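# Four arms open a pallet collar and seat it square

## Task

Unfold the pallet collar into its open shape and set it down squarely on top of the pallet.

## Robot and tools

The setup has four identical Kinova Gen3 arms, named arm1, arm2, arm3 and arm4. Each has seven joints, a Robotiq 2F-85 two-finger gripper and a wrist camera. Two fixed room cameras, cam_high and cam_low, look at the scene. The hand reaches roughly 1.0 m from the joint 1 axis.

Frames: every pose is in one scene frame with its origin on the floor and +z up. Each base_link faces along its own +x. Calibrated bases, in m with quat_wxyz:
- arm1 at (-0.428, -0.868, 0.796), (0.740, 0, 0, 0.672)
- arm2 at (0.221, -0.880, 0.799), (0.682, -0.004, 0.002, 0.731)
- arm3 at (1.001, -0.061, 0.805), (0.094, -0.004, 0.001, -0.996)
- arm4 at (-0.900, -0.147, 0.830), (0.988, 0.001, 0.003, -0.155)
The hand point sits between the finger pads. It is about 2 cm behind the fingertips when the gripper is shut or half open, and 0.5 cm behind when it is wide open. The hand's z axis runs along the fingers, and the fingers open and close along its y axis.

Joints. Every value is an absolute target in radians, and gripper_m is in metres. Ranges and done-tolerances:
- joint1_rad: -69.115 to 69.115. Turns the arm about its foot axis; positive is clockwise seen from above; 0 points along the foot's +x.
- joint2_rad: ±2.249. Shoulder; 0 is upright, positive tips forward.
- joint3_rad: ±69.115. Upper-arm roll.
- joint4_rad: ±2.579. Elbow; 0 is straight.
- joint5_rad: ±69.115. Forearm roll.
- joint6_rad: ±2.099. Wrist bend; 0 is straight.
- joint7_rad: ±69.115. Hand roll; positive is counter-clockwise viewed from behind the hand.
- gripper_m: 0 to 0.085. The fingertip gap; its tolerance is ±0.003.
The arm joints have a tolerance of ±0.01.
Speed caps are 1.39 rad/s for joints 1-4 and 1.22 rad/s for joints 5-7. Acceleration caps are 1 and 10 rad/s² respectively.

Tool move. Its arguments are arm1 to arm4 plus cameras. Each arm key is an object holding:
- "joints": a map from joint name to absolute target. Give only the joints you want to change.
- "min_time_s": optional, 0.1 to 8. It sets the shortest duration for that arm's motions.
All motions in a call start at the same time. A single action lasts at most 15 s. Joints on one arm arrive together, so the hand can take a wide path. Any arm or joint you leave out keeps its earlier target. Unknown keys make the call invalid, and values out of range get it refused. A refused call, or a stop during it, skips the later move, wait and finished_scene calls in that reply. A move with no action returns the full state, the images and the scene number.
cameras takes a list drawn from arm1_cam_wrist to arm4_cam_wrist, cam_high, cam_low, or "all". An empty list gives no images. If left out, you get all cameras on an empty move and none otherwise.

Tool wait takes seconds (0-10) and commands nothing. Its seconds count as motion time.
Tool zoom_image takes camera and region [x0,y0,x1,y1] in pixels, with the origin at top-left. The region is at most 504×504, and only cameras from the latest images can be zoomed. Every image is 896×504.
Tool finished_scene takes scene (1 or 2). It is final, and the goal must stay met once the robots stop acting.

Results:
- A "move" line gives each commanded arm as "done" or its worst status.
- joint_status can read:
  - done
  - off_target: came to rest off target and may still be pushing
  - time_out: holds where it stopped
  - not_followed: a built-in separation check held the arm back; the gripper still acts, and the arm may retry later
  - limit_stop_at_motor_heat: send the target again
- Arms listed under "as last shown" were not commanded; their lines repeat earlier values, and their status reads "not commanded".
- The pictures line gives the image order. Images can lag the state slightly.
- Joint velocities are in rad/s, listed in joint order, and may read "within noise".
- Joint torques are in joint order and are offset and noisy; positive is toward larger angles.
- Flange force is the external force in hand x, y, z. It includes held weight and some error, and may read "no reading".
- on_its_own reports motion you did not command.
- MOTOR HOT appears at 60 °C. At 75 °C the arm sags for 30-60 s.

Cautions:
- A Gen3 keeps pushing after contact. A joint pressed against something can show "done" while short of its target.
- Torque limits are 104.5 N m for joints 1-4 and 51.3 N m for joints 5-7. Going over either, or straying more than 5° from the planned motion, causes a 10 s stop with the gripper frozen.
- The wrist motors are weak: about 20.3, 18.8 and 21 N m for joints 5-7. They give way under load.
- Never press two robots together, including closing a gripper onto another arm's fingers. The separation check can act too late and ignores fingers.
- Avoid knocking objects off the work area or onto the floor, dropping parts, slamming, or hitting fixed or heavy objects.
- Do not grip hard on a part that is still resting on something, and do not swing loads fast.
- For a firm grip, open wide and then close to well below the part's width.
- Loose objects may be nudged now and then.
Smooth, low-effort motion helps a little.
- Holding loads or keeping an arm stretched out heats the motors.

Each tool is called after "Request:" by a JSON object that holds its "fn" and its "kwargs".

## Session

Request:
{"fn": "move", "kwargs": {}}

Scene clock: 0.00 s.
Joint torques (N m): no reading
Motor temperatures (°C): arm1=[35 31 32 37 37 42 39] | arm2=[33 41 34 34 41 40 40] | arm3=[37 37 30 34 38 40 41] | arm4=[36 38 31 34 36 35 46]
Flange force (N): no reading
Joint velocities: within noise
arm1.joint_positions: joint1_rad=+0.109 joint2_rad=-0.427 joint3_rad=-0.050 joint4_rad=+1.472 joint5_rad=-0.070 joint6_rad=+1.961 joint7_rad=+1.887 gripper_m=+0.085
arm1.joint_status: not commanded
arm1.hand: x=-0.4065 y=-0.7305 z=+1.3129 quat_wxyz=(-0.046, +0.769, -0.636, -0.053) (m; scene frame)
arm2.joint_positions: joint1_rad=+0.236 joint2_rad=-0.364 joint3_rad=-0.126 joint4_rad=+1.609 joint5_rad=-0.064 joint6_rad=+1.971 joint7_rad=+1.939 gripper_m=+0.085
arm2.joint_status: not commanded
arm2.hand: x=+0.2239 y=-0.7523 z=+1.2662 quat_wxyz=(+0.039, +0.816, -0.577, +0.019) (m; scene frame)
arm3.joint_positions: joint1_rad=-0.169 joint2_rad=-0.363 joint3_rad=-0.074 joint4_rad=+1.527 joint5_rad=-0.005 joint6_rad=+1.959 joint7_rad=+1.022 gripper_m=+0.085
arm3.joint_status: not commanded
arm3.hand: x=+0.8660 y=-0.1050 z=+1.2969 quat_wxyz=(+0.006, -0.998, +0.060, +0.017) (m; scene frame)
arm4.joint_positions: joint1_rad=-0.484 joint2_rad=-0.358 joint3_rad=-0.055 joint4_rad=+1.573 joint5_rad=-0.060 joint6_rad=+2.007 joint7_rad=+1.671 gripper_m=+0.085
arm4.joint_status: not commanded
arm4.hand: x=-0.7779 y=-0.1252 z=+1.3078 quat_wxyz=(+0.044, +0.173, -0.984, -0.017) (m; scene frame)
pictures: arm1_cam_wrist, arm2_cam_wrist, arm3_cam_wrist, arm4_cam_wrist, cam_high, cam_low

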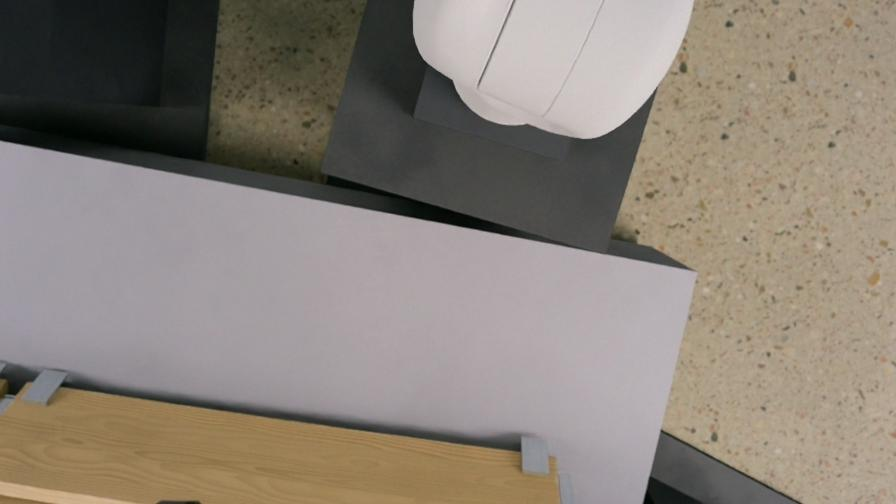

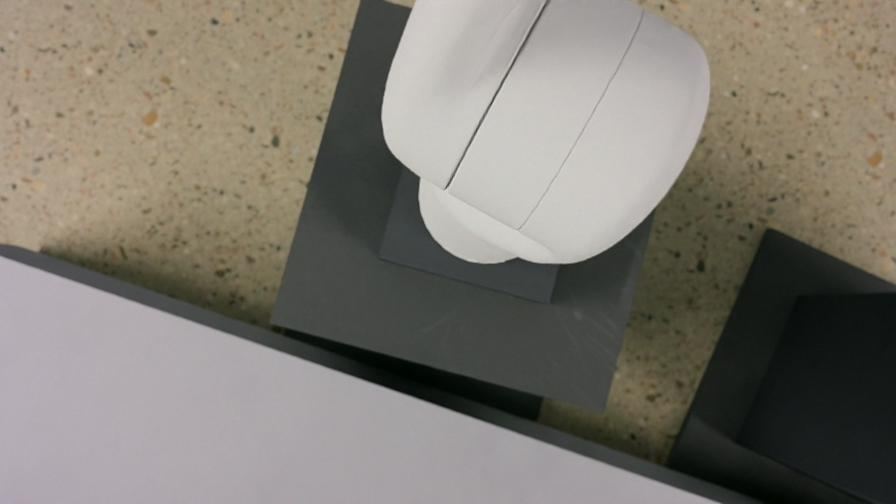

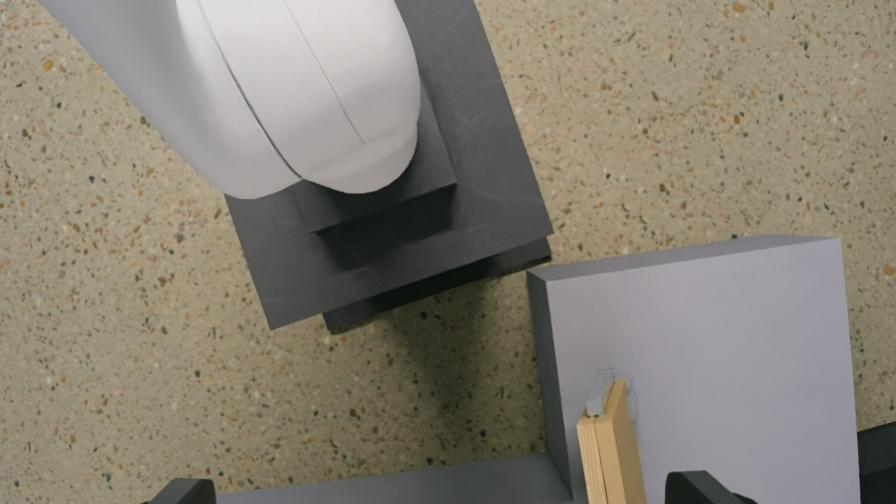

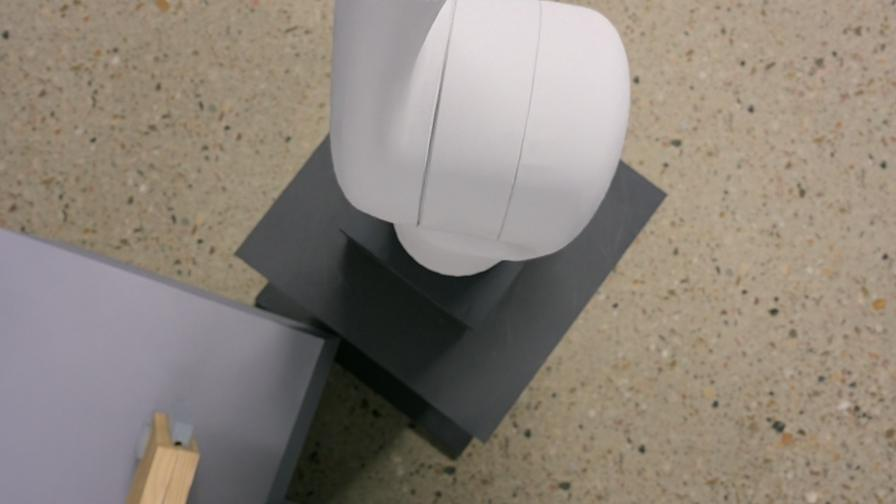

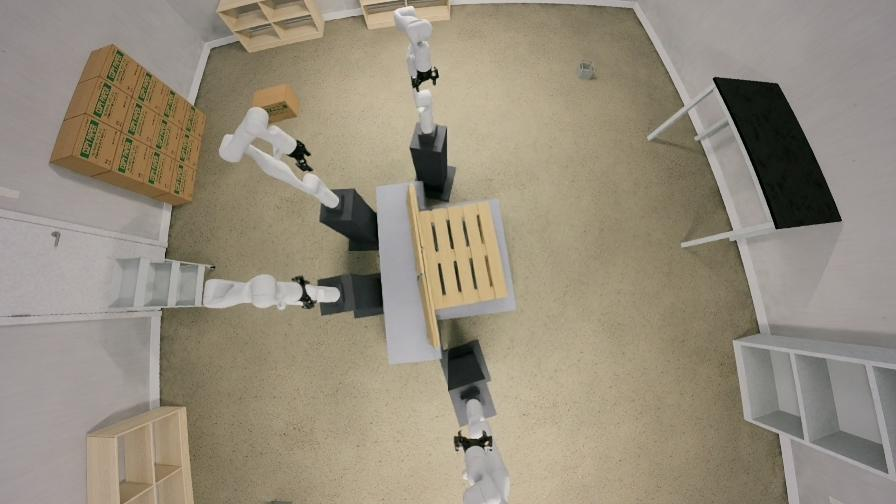

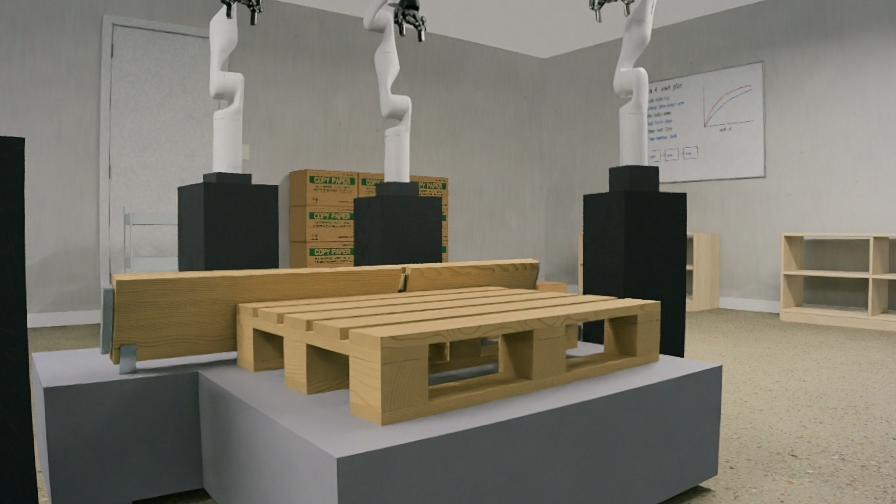

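Request:
{"fn": "zoom_image", "kwargs": {"camera": "cam_high", "region": [370, 170, 540, 370]}}

Request:
{"fn": "zoom_image", "kwargs": {"camera": "cam_low", "region": [90, 230, 594, 430]}}

Request:
{"fn": "zoom_image", "kwargs": {"camera": "cam_low", "region": [90, 240, 290, 390]}}

Request:
{"fn": "zoom_image", "kwargs": {"camera": "cam_low", "region": [350, 240, 590, 340]}}

Request:
{"fn": "zoom_image", "kwargs": {"camera": "arm1_cam_wrist", "region": [0, 330, 600, 504]}}

Scaled by 2.520 from the camera's 896x504 image, which has a finer 1280x720 frame.

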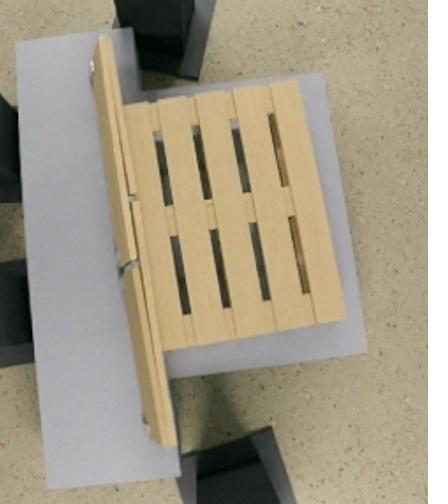

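Scaled by 1.000.

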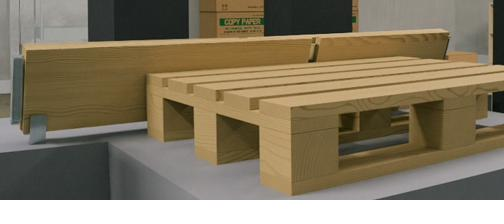

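Scaled by 2.520 from the camera's 896x504 image, which has a finer 1280x720 frame.

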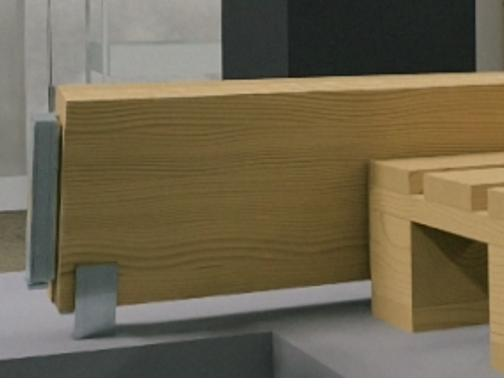

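Scaled by 2.100 from the camera's 896x504 image, which has a finer 1280x720 frame.

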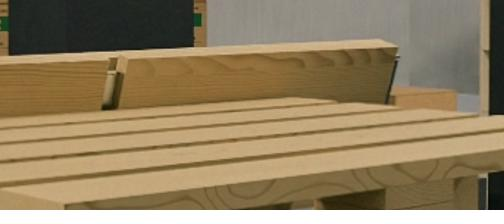

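Region (0, 330, 600, 504) is 600x174 pixels. A region can be at most 504 by 504 pixels.

Request:
{"fn": "move", "kwargs": {"arm1": {"joints": {"joint1_rad": 0.0654, "joint2_rad": 0.6295, "joint3_rad": 0, "joint4_rad": 1.4722, "joint5_rad": 0, "joint6_rad": 1.0399, "joint7_rad": 1.7325}, "min_time_s": 3}, "arm2": {"joints": {"joint1_rad": 0.0773, "joint2_rad": 0.6317, "joint3_rad": 0, "joint4_rad": 1.4657, "joint5_rad": 0, "joint6_rad": 1.0442, "joint7_rad": 1.5789}, "min_time_s": 3}, "arm3": {"joints": {"joint1_rad": -0.4771, "joint2_rad": 0.6411, "joint3_rad": 0, "joint4_rad": 1.5027, "joint5_rad": 0, "joint6_rad": 0.9978, "joint7_rad": 2.4759}, "min_time_s": 3}, "cameras": ["all"]}}

Scene clock: 24.73 s.
Joint torques (N m): arm1=[-0.09 -19.74 -0.81 -7.31 -0.09 -0.01 0.29] | arm2=[0.29 -20.69 0.47 -8.29 0.36 0.18 -0.25] | arm3=[-0.86 -18 1.97 -7.5 0.57 0.44 0.41] | arm4=[0.61 -2.12 0.11 -10.5 -0.15 0.32 -0.19]
Motor temperatures (°C): arm1=[35 31 32 37 37 42 39] | arm2=[33 40 34 34 41 40 40] | arm3=[36 37 30 35 38 40 41] | arm4=[36 38 31 34 36 35 46]
Flange force (N): arm1=[-2.1 0.0 -0.3] | arm2=[0.5 0.0 2.9] | arm3=[3.0 2.3 -0.8] | arm4=[-0.1 -0.8 8.0]
move: arm1 done; arm2 done; arm3 done
Joint velocities: within noise
arm1.joint_positions: joint1_rad=+0.065 joint2_rad=+0.629 joint3_rad=+0.000 joint4_rad=+1.472 joint5_rad=+0.000 joint6_rad=+1.040 joint7_rad=+1.733 gripper_m=+0.085
arm1.joint_status: all done
arm1.hand: x=-0.3201 y=-0.3596 z=+0.9500 quat_wxyz=(+0.000, +0.707, -0.707, +0.000) (m; scene frame)
arm2.joint_positions: joint1_rad=+0.077 joint2_rad=+0.632 joint3_rad=+0.000 joint4_rad=+1.466 joint5_rad=+0.000 joint6_rad=+1.044 joint7_rad=+1.579 gripper_m=+0.085
arm2.joint_status: all done
arm2.hand: x=+0.2499 y=-0.3585 z=+0.9502 quat_wxyz=(+0.001, +0.707, -0.707, +0.004) (m; scene frame)
arm3.joint_positions: joint1_rad=-0.477 joint2_rad=+0.641 joint3_rad=+0.000 joint4_rad=+1.503 joint5_rad=+0.000 joint6_rad=+0.998 joint7_rad=+2.476 gripper_m=+0.085
arm3.joint_status: all done
arm3.hand: x=+0.5810 y=-0.3604 z=+0.9480 quat_wxyz=(+0.003, -0.707, -0.707, +0.003) (m; scene frame)
arm4: as last shown
pictures: arm1_cam_wrist, arm2_cam_wrist, arm3_cam_wrist, arm4_cam_wrist, cam_high, cam_low

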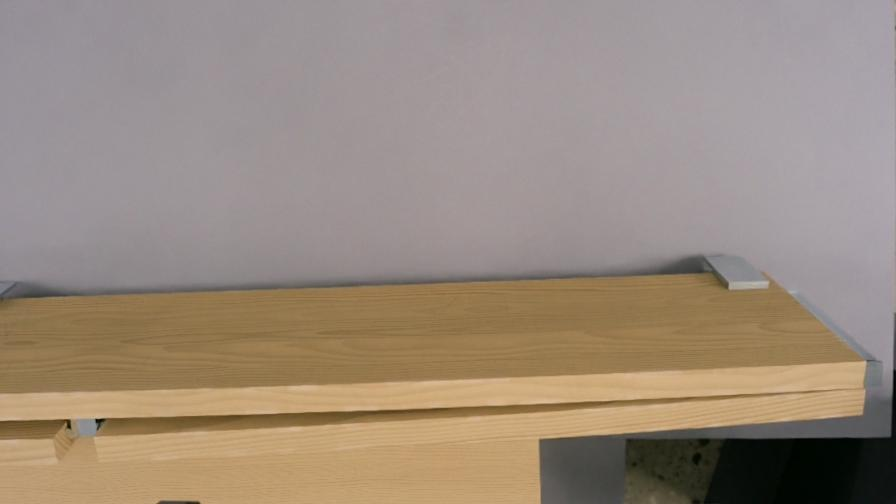

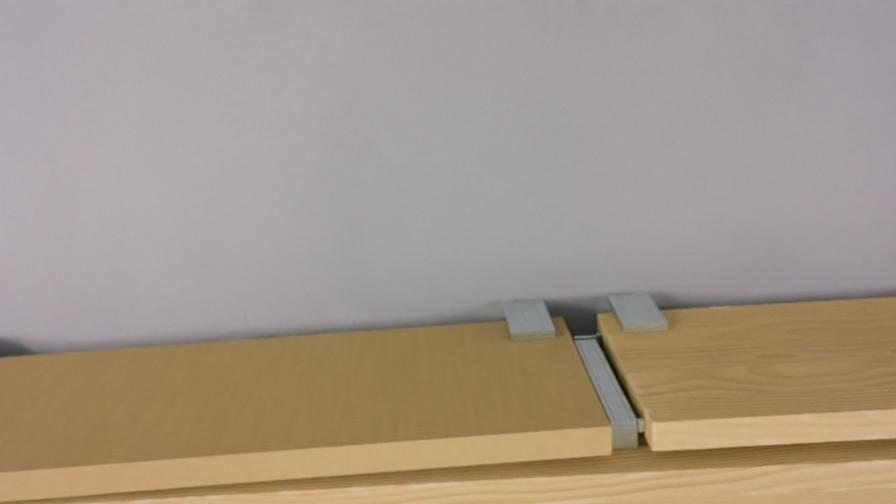

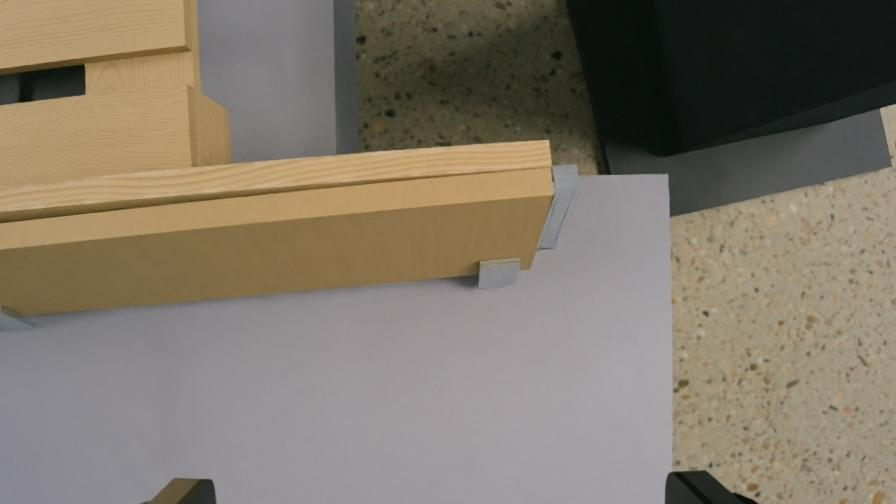

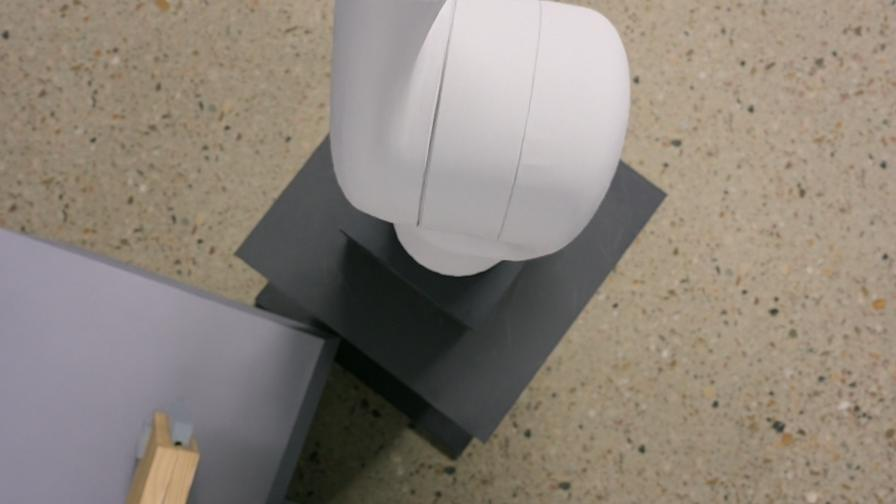

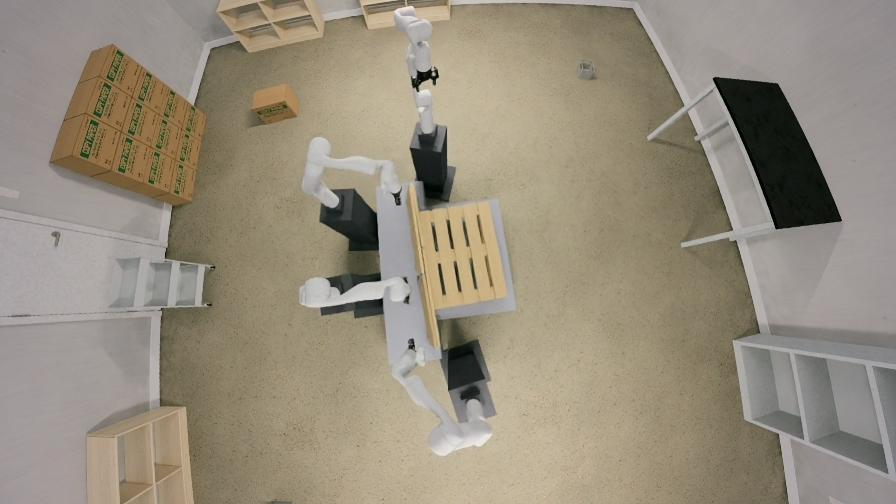

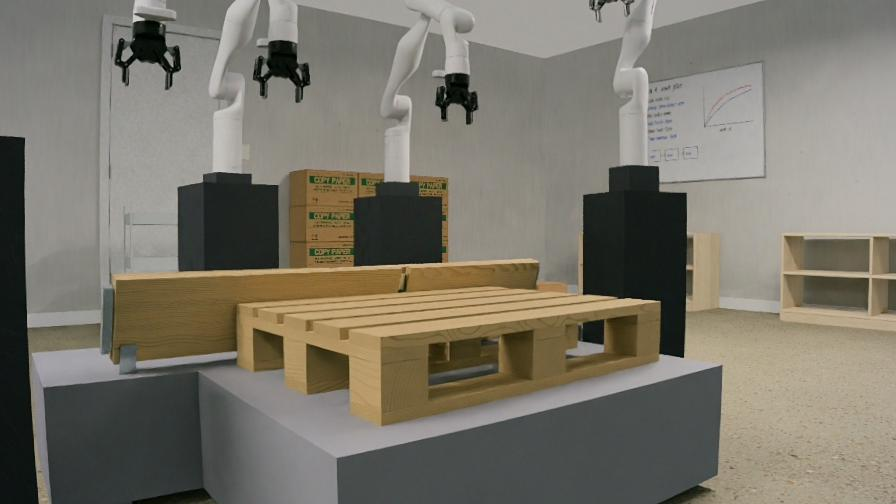

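Request:
{"fn": "zoom_image", "kwargs": {"camera": "arm1_cam_wrist", "region": [0, 340, 250, 504]}}

Request:
{"fn": "zoom_image", "kwargs": {"camera": "arm1_cam_wrist", "region": [250, 340, 550, 504]}}

Request:
{"fn": "zoom_image", "kwargs": {"camera": "arm2_cam_wrist", "region": [396, 280, 896, 504]}}

Request:
{"fn": "zoom_image", "kwargs": {"camera": "arm3_cam_wrist", "region": [0, 120, 300, 340]}}

Request:
{"fn": "zoom_image", "kwargs": {"camera": "arm3_cam_wrist", "region": [300, 100, 600, 320]}}

Scaled by 2.016 from the camera's 896x504 image, which has a finer 1280x720 frame.

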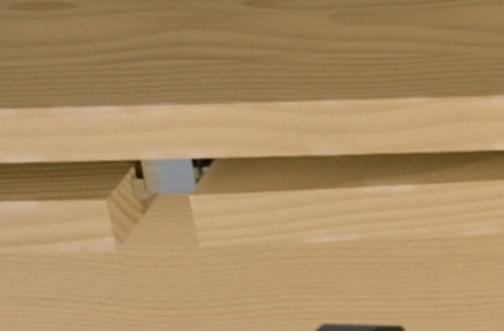

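Scaled by 1.680 from the camera's 896x504 image, which has a finer 1280x720 frame.

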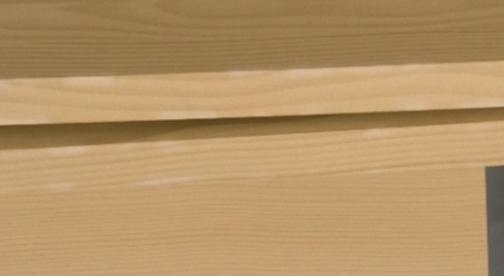

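Scaled by 1.008 from the camera's 896x504 image, which has a finer 1280x720 frame.

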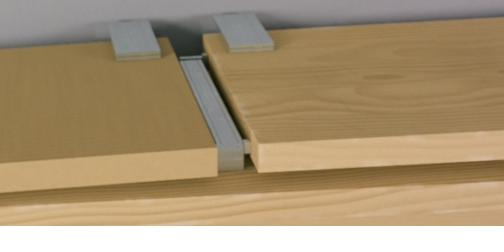

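Scaled by 1.680 from the camera's 896x504 image, which has a finer 1280x720 frame.

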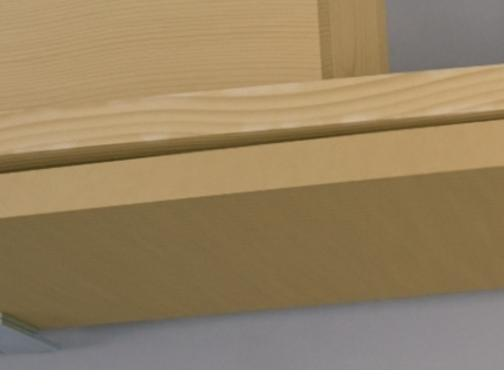

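Scaled by 1.680 from the camera's 896x504 image, which has a finer 1280x720 frame.

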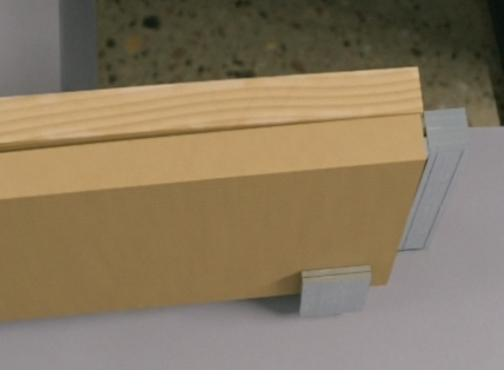

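Request:
{"fn": "zoom_image", "kwargs": {"camera": "cam_low", "region": [220, 280, 420, 380]}}

Request:
{"fn": "zoom_image", "kwargs": {"camera": "cam_low", "region": [600, 260, 700, 360]}}

Scaled by 2.520 from the camera's 896x504 image, which has a finer 1280x720 frame.

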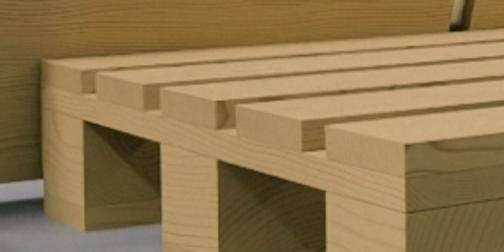

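Scaled by 5.040 from the camera's 896x504 image, which has a finer 1280x720 frame.

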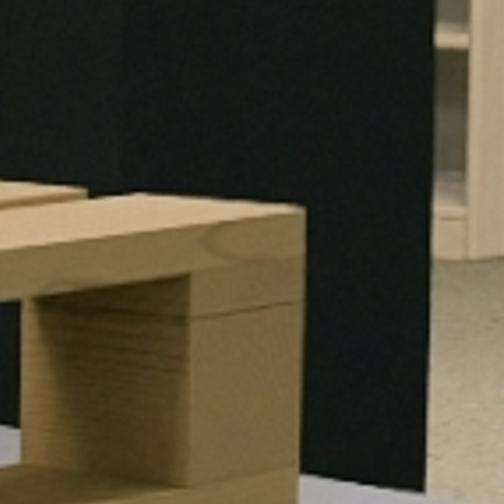

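Request:
{"fn": "move", "kwargs": {"arm1": {"joints": {"joint1_rad": -0.0917, "joint2_rad": 1.1491, "joint4_rad": 0.3939, "joint6_rad": 1.5986, "joint7_rad": 1.5754}, "min_time_s": 3}, "arm2": {"joints": {"joint1_rad": -0.2438, "joint2_rad": 1.3697, "joint4_rad": 1.1340, "joint6_rad": 0.6379, "joint7_rad": 2.8782, "gripper_m": 0.0225}, "min_time_s": 3}, "arm3": {"joints": {"joint1_rad": 0.1556, "joint2_rad": 0.8259, "joint4_rad": 1.1312, "joint6_rad": 1.1845, "joint7_rad": 3.1086}, "min_time_s": 3}, "cameras": ["arm1_cam_wrist", "arm2_cam_wrist", "arm3_cam_wrist"]}}

Scene clock: 53.60 s.
Joint torques (N m): arm1=[-0.06 -27.62 -0.72 -8.57 -0.1 -0.1 0.23] | arm2=[0.19 -26.28 0.65 -5.81 0.38 0.14 -0.24] | arm3=[-0.92 -21.64 1.96 -8.33 0.6 0.31 0.37] | arm4=[0.59 -2.13 0.08 -10.5 -0.16 0.3 -0.15]
Motor temperatures (°C): arm1=[35 31 32 37 37 42 39] | arm2=[33 40 34 34 41 40 40] | arm3=[36 37 30 35 38 40 41] | arm4=[36 37 31 34 36 35 46]
Flange force (N): arm1=no reading | arm2=[0.1 1.0 2.6] | arm3=[1.0 4.2 -0.5] | arm4=[-0.1 -0.7 7.9]
move: arm1 done; arm2 done; arm3 done
Joint velocities: within noise
arm1.joint_positions: joint1_rad=-0.092 joint2_rad=+1.149 joint3_rad=+0.000 joint4_rad=+0.394 joint5_rad=+0.000 joint6_rad=+1.599 joint7_rad=+1.575 gripper_m=+0.085
arm1.joint_status: all done
arm1.hand: x=-0.4000 y=-0.1696 z=+0.9500 quat_wxyz=(+0.000, +0.707, -0.707, +0.000) (m; scene frame)
arm2.joint_positions: joint1_rad=-0.244 joint2_rad=+1.370 joint3_rad=+0.000 joint4_rad=+1.134 joint5_rad=+0.000 joint6_rad=+0.638 joint7_rad=+2.878 gripper_m=+0.022
arm2.joint_status: all done
arm2.hand: x=+0.0613 y=-0.3034 z=+0.5989 quat_wxyz=(+0.004, +1.000, +0.025, +0.002) (m; scene frame)
arm3.joint_positions: joint1_rad=+0.156 joint2_rad=+0.826 joint3_rad=+0.000 joint4_rad=+1.131 joint5_rad=+0.000 joint6_rad=+1.185 joint7_rad=+3.109 gripper_m=+0.085
arm3.joint_status: all done
arm3.hand: x=+0.4009 y=-0.0563 z=+0.9498 quat_wxyz=(+0.003, -0.707, -0.707, +0.003) (m; scene frame)
arm4: as last shown
pictures: arm1_cam_wrist, arm2_cam_wrist, arm3_cam_wrist

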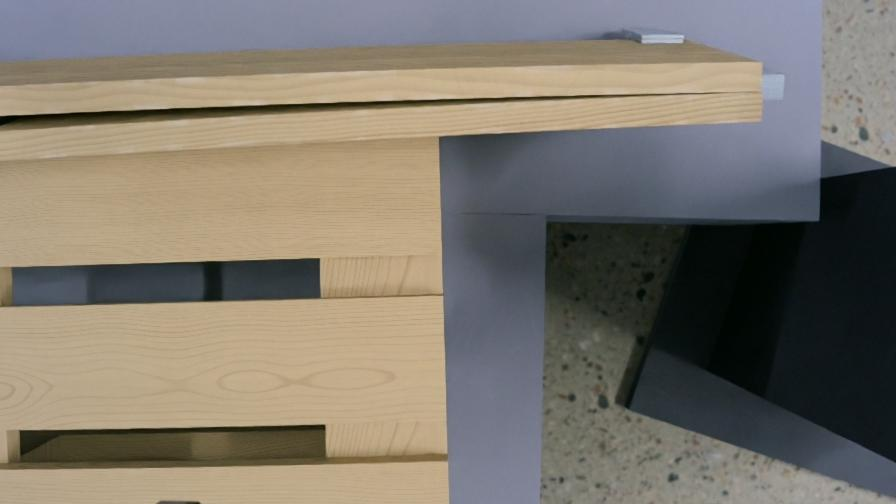

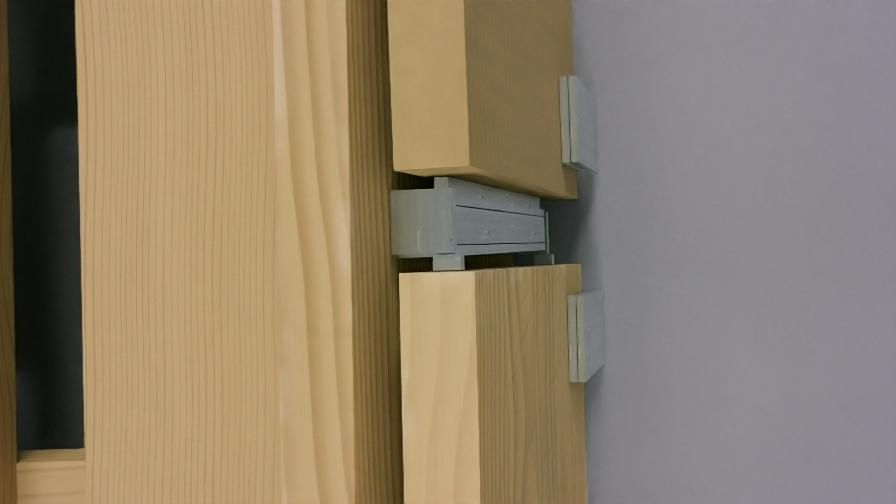

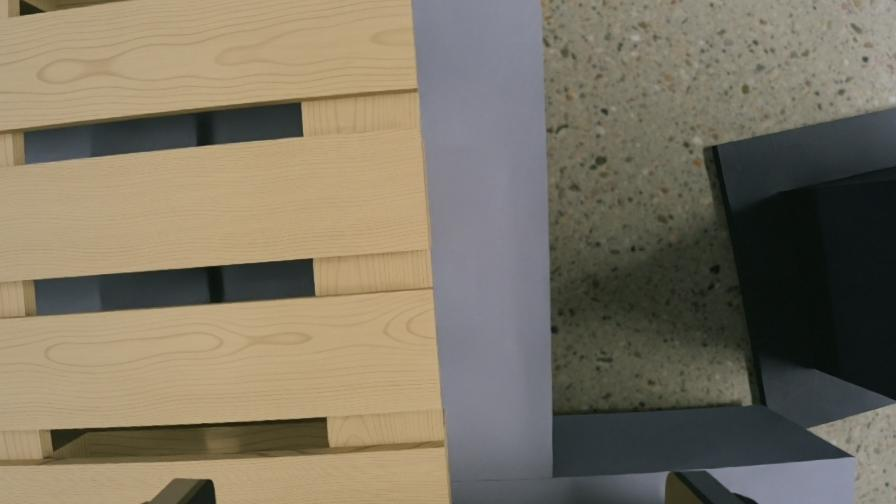

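Request:
{"fn": "move", "kwargs": {"cameras": ["arm1_cam_wrist", "arm2_cam_wrist", "arm3_cam_wrist"]}}

Scene clock: 58.13 s.
Joint torques (N m): arm1=[-0.05 -27.49 -0.69 -8.65 -0.15 -0.15 0.29] | arm2=[0.21 -26.27 0.68 -5.82 0.39 0.14 -0.27] | arm3=[-0.92 -21.69 1.9 -8.4 0.57 0.38 0.44] | arm4=[0.59 -2.15 0.1 -10.48 -0.16 0.33 -0.17]
Motor temperatures (°C): arm1=[35 32 32 37 37 42 39] | arm2=[33 40 34 34 41 40 40] | arm3=[36 37 30 35 38 40 41] | arm4=[36 37 31 34 36 35 46]
Flange force (N): arm1=no reading | arm2=[0.1 1.1 2.6] | arm3=[0.8 4.6 -0.2] | arm4=[-0.2 -0.8 7.9]
Joint velocities: within noise
arm1.joint_positions: joint1_rad=-0.092 joint2_rad=+1.149 joint3_rad=+0.000 joint4_rad=+0.394 joint5_rad=+0.000 joint6_rad=+1.599 joint7_rad=+1.575 gripper_m=+0.085
arm1.joint_status: all done
arm1.hand: x=-0.4000 y=-0.1696 z=+0.9500 quat_wxyz=(+0.000, +0.707, -0.707, +0.000) (m; scene frame)
arm2.joint_positions: joint1_rad=-0.244 joint2_rad=+1.370 joint3_rad=+0.000 joint4_rad=+1.134 joint5_rad=+0.000 joint6_rad=+0.638 joint7_rad=+2.878 gripper_m=+0.022
arm2.joint_status: all done
arm2.hand: x=+0.0613 y=-0.3034 z=+0.5989 quat_wxyz=(+0.004, +1.000, +0.025, +0.002) (m; scene frame)
arm3.joint_positions: joint1_rad=+0.156 joint2_rad=+0.826 joint3_rad=+0.000 joint4_rad=+1.131 joint5_rad=+0.000 joint6_rad=+1.185 joint7_rad=+3.109 gripper_m=+0.085
arm3.joint_status: all done
arm3.hand: x=+0.4009 y=-0.0563 z=+0.9498 quat_wxyz=(+0.003, -0.707, -0.707, +0.003) (m; scene frame)
arm4.joint_positions: joint1_rad=-0.484 joint2_rad=-0.358 joint3_rad=-0.055 joint4_rad=+1.573 joint5_rad=-0.060 joint6_rad=+2.007 joint7_rad=+1.671 gripper_m=+0.085
arm4.joint_status: not commanded
arm4.hand: x=-0.7779 y=-0.1252 z=+1.3078 quat_wxyz=(+0.044, +0.173, -0.984, -0.017) (m; scene frame)
pictures: arm1_cam_wrist, arm2_cam_wrist, arm3_cam_wrist

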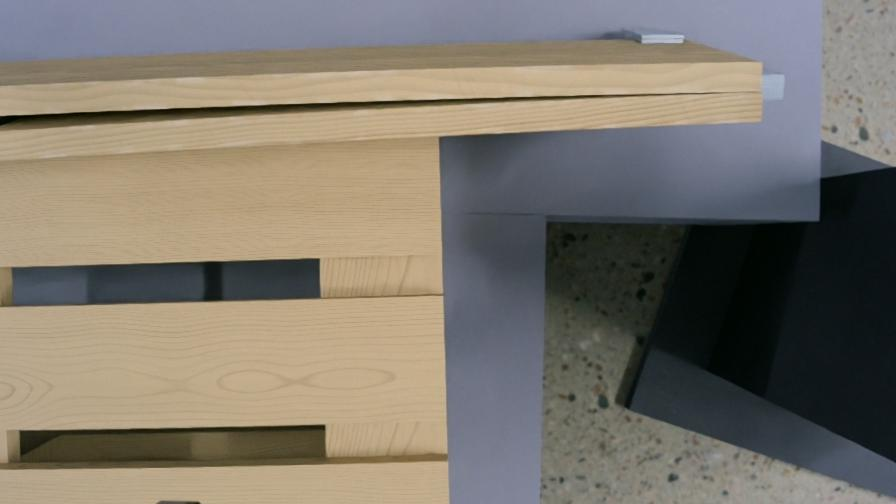

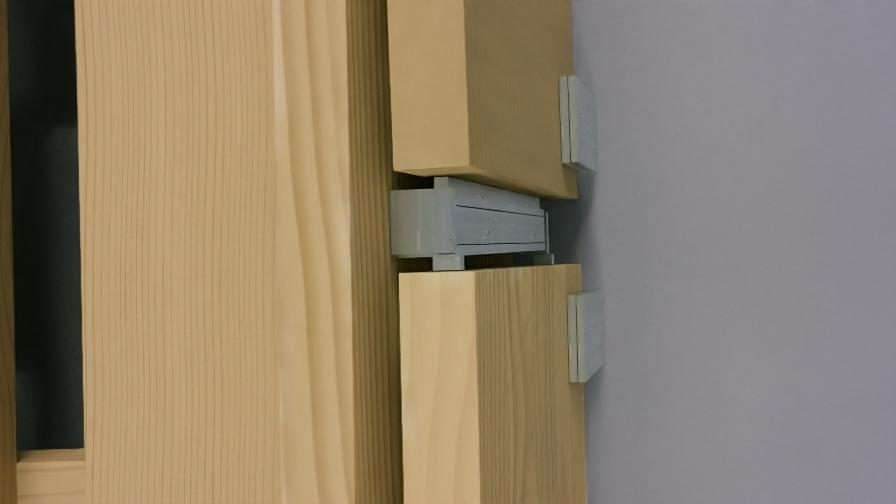

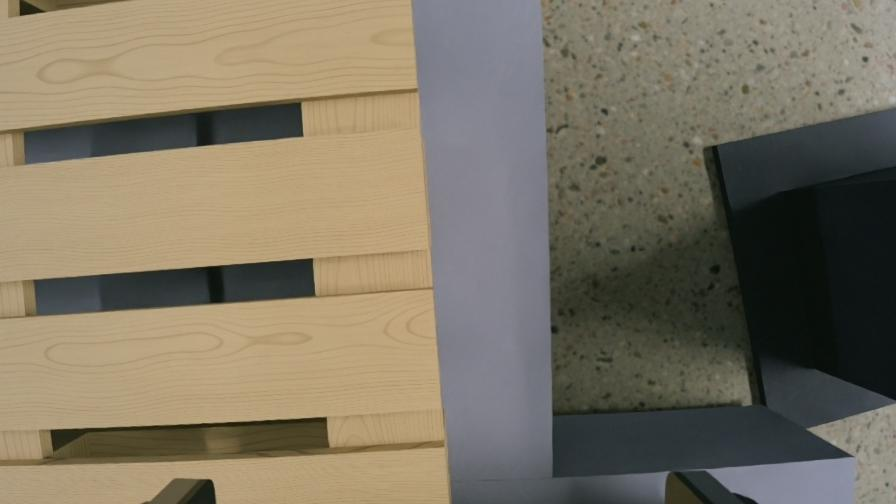

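Request:
{"fn": "move", "kwargs": {"arm2": {"joints": {"joint1_rad": -0.0219, "joint2_rad": 1.66398, "joint4_rad": 0.40602, "joint6_rad": 1.35659, "joint7_rad": 3.1205, "gripper_m": 0.0215}, "min_time_s": 3}, "cameras": []}}

Request:
{"fn": "move", "kwargs": {"cameras": ["arm2_cam_wrist", "arm3_cam_wrist", "cam_low"]}}

Scene clock: 93.27 s.
Joint torques (N m): arm1=[-0.03 -27.6 -0.69 -8.56 -0.12 -0.07 0.28] | arm2=[0.23 -28.42 0.7 -7.66 0.41 0.91 -0.27] | arm3=[-0.91 -21.63 2 -8.4 0.66 0.37 0.38] | arm4=[0.6 -2.13 0.11 -10.48 -0.14 0.34 -0.16]
Motor temperatures (°C): arm1=[35 33 32 38 37 42 39] | arm2=[33 41 34 34 41 40 40] | arm3=[36 37 30 35 38 40 41] | arm4=[36 36 31 34 36 35 46]
Flange force (N): arm1=no reading | arm2=no reading | arm3=[0.9 4.7 -0.3] | arm4=[-0.2 -0.6 7.9]
move: arm2 done
Joint velocities: within noise
arm1.joint_positions: joint1_rad=-0.092 joint2_rad=+1.149 joint3_rad=+0.000 joint4_rad=+0.394 joint5_rad=+0.000 joint6_rad=+1.599 joint7_rad=+1.575 gripper_m=+0.085
arm1.joint_status: not commanded
arm1.hand: x=-0.4000 y=-0.1696 z=+0.9500 quat_wxyz=(+0.000, +0.707, -0.707, +0.000) (m; scene frame)
arm2.joint_positions: joint1_rad=-0.022 joint2_rad=+1.664 joint3_rad=+0.000 joint4_rad=+0.406 joint5_rad=+0.000 joint6_rad=+1.357 joint7_rad=+3.120 gripper_m=+0.022
arm2.joint_status: all done
arm2.hand: x=+0.1918 y=-0.2744 z=+0.5906 quat_wxyz=(+0.146, +0.989, +0.034, +0.010) (m; scene frame)
arm3, arm4: as last shown
pictures: none
No camera images: "cameras" was empty.

Scene clock: 93.27 s.
Joint torques (N m): arm1=[-0.03 -27.6 -0.69 -8.56 -0.12 -0.07 0.28] | arm2=[0.23 -28.42 0.7 -7.66 0.41 0.91 -0.27] | arm3=[-0.91 -21.63 2 -8.4 0.66 0.37 0.38] | arm4=[0.6 -2.13 0.11 -10.48 -0.14 0.34 -0.16]
Motor temperatures (°C): arm1=[35 33 32 38 37 42 39] | arm2=[33 41 34 34 41 40 40] | arm3=[36 37 30 35 38 40 41] | arm4=[36 36 31 34 36 35 46]
Flange force (N): arm1=no reading | arm2=no reading | arm3=[0.9 4.7 -0.3] | arm4=[-0.2 -0.6 7.9]
Joint velocities: within noise
arm1.joint_positions: joint1_rad=-0.092 joint2_rad=+1.149 joint3_rad=+0.000 joint4_rad=+0.394 joint5_rad=+0.000 joint6_rad=+1.599 joint7_rad=+1.575 gripper_m=+0.085
arm1.joint_status: not commanded
arm1.hand: x=-0.4000 y=-0.1696 z=+0.9500 quat_wxyz=(+0.000, +0.707, -0.707, +0.000) (m; scene frame)
arm2.joint_positions: joint1_rad=-0.022 joint2_rad=+1.664 joint3_rad=+0.000 joint4_rad=+0.406 joint5_rad=+0.000 joint6_rad=+1.357 joint7_rad=+3.120 gripper_m=+0.022
arm2.joint_status: all done
arm2.hand: x=+0.1918 y=-0.2744 z=+0.5906 quat_wxyz=(+0.146, +0.989, +0.034, +0.010) (m; scene frame)
arm3.joint_positions: joint1_rad=+0.156 joint2_rad=+0.826 joint3_rad=+0.000 joint4_rad=+1.131 joint5_rad=+0.000 joint6_rad=+1.185 joint7_rad=+3.109 gripper_m=+0.085
arm3.joint_status: not commanded
arm3.hand: x=+0.4009 y=-0.0563 z=+0.9498 quat_wxyz=(+0.003, -0.707, -0.707, +0.003) (m; scene frame)
arm4.joint_positions: joint1_rad=-0.484 joint2_rad=-0.358 joint3_rad=-0.055 joint4_rad=+1.573 joint5_rad=-0.060 joint6_rad=+2.007 joint7_rad=+1.671 gripper_m=+0.085
arm4.joint_status: not commanded
arm4.hand: x=-0.7779 y=-0.1252 z=+1.3078 quat_wxyz=(+0.044, +0.173, -0.984, -0.017) (m; scene frame)
pictures: arm2_cam_wrist, arm3_cam_wrist, cam_low

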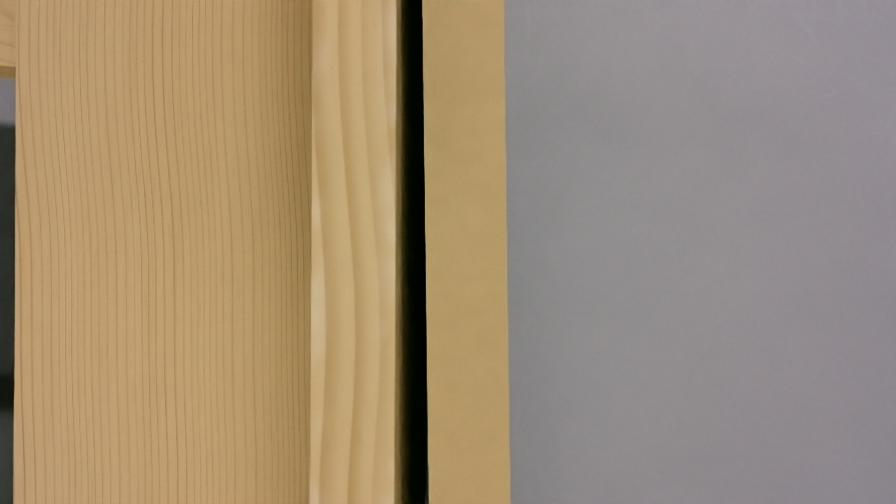

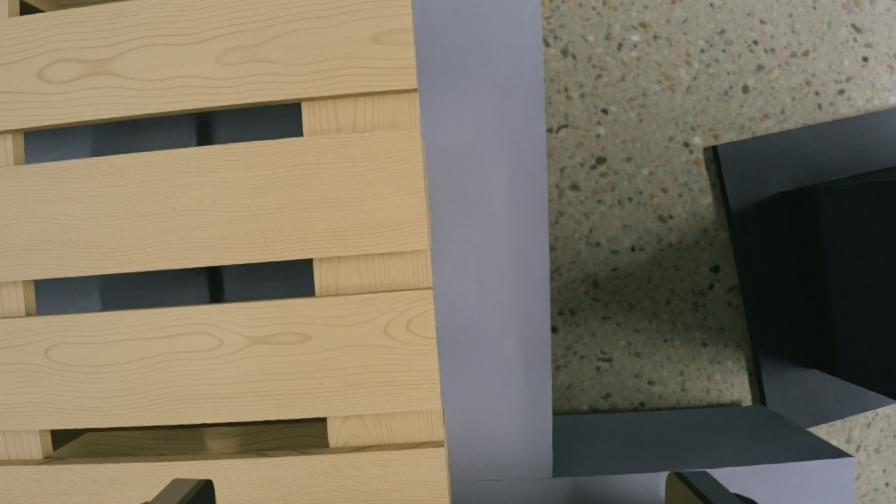

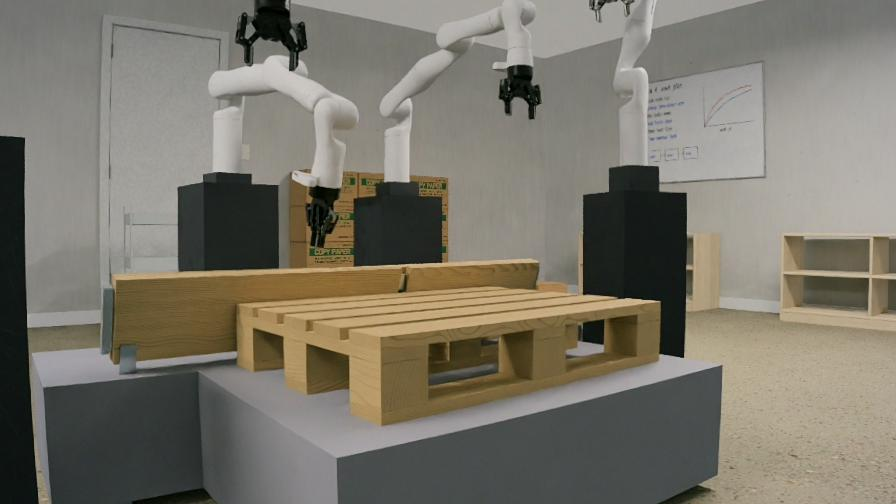

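Request:
{"fn": "move", "kwargs": {"cameras": ["arm2_cam_wrist", "arm3_cam_wrist", "cam_low"]}}

Scene clock: 99.90 s.
Joint torques (N m): arm1=[-0.2 -27.53 -0.68 -8.58 -0.11 -0.07 0.27] | arm2=[0.25 -28.4 0.68 -7.66 0.42 0.93 -0.27] | arm3=[-0.9 -21.74 1.98 -8.37 0.61 0.34 0.39] | arm4=[0.6 -2.12 0.11 -10.48 -0.14 0.32 -0.16]
Motor temperatures (°C): arm1=[35 33 32 38 37 42 39] | arm2=[33 41 34 35 41 40 40] | arm3=[36 37 30 35 38 40 41] | arm4=[36 36 31 34 36 35 46]
Flange force (N): arm1=no reading | arm2=no reading | arm3=[0.9 4.3 -0.3] | arm4=[-0.1 -0.7 7.9]
Joint velocities: within noise
arm1.joint_positions: joint1_rad=-0.092 joint2_rad=+1.149 joint3_rad=+0.000 joint4_rad=+0.394 joint5_rad=+0.000 joint6_rad=+1.599 joint7_rad=+1.575 gripper_m=+0.085
arm1.joint_status: not commanded
arm1.hand: x=-0.4000 y=-0.1696 z=+0.9500 quat_wxyz=(+0.000, +0.707, -0.707, +0.000) (m; scene frame)
arm2.joint_positions: joint1_rad=-0.022 joint2_rad=+1.664 joint3_rad=+0.000 joint4_rad=+0.406 joint5_rad=+0.000 joint6_rad=+1.357 joint7_rad=+3.120 gripper_m=+0.022
arm2.joint_status: all done
arm2.hand: x=+0.1918 y=-0.2744 z=+0.5906 quat_wxyz=(+0.146, +0.989, +0.034, +0.010) (m; scene frame)
arm3.joint_positions: joint1_rad=+0.156 joint2_rad=+0.826 joint3_rad=+0.000 joint4_rad=+1.131 joint5_rad=+0.000 joint6_rad=+1.185 joint7_rad=+3.109 gripper_m=+0.085
arm3.joint_status: not commanded
arm3.hand: x=+0.4009 y=-0.0563 z=+0.9498 quat_wxyz=(+0.003, -0.707, -0.707, +0.003) (m; scene frame)
arm4.joint_positions: joint1_rad=-0.484 joint2_rad=-0.358 joint3_rad=-0.055 joint4_rad=+1.573 joint5_rad=-0.060 joint6_rad=+2.007 joint7_rad=+1.671 gripper_m=+0.085
arm4.joint_status: not commanded
arm4.hand: x=-0.7779 y=-0.1252 z=+1.3078 quat_wxyz=(+0.044, +0.173, -0.984, -0.017) (m; scene frame)
pictures: arm2_cam_wrist, arm3_cam_wrist, cam_low

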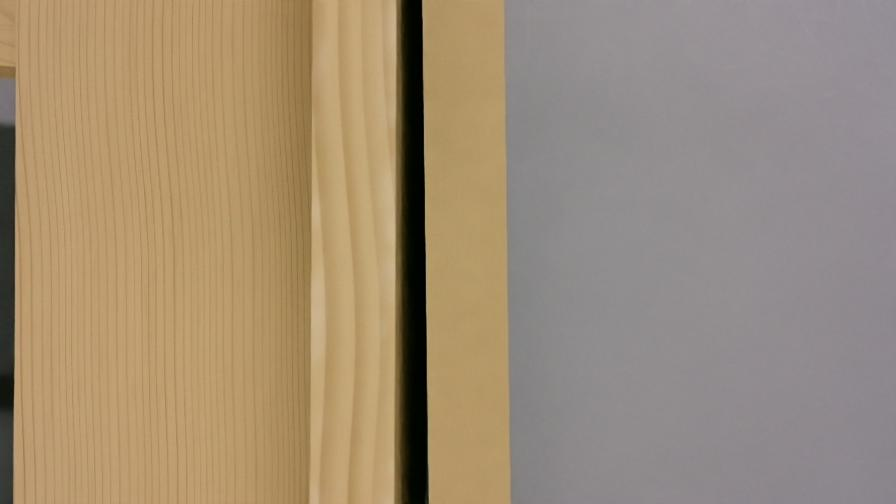

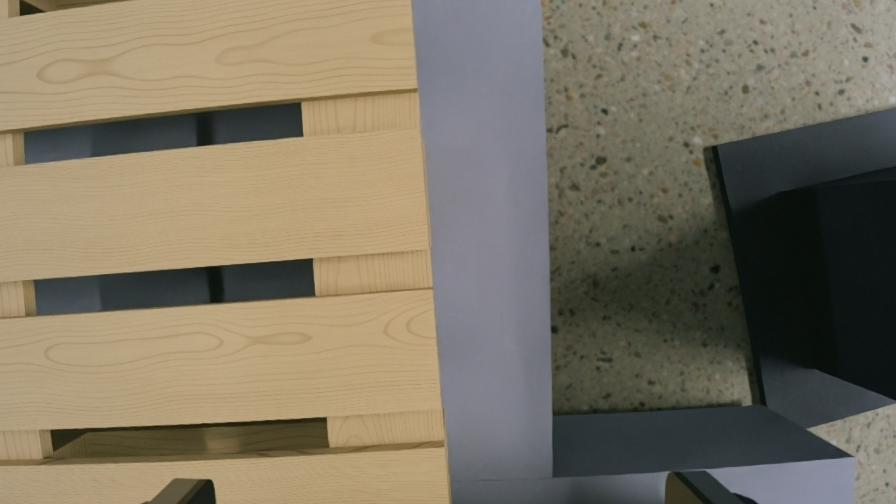

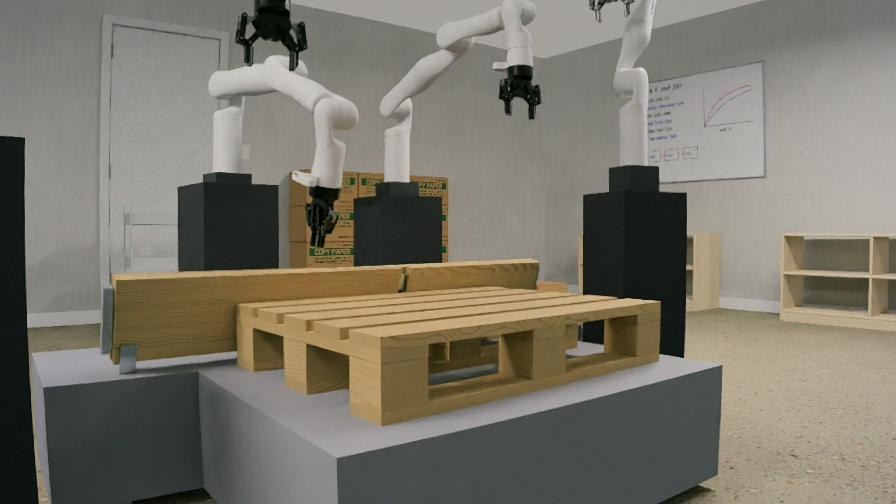

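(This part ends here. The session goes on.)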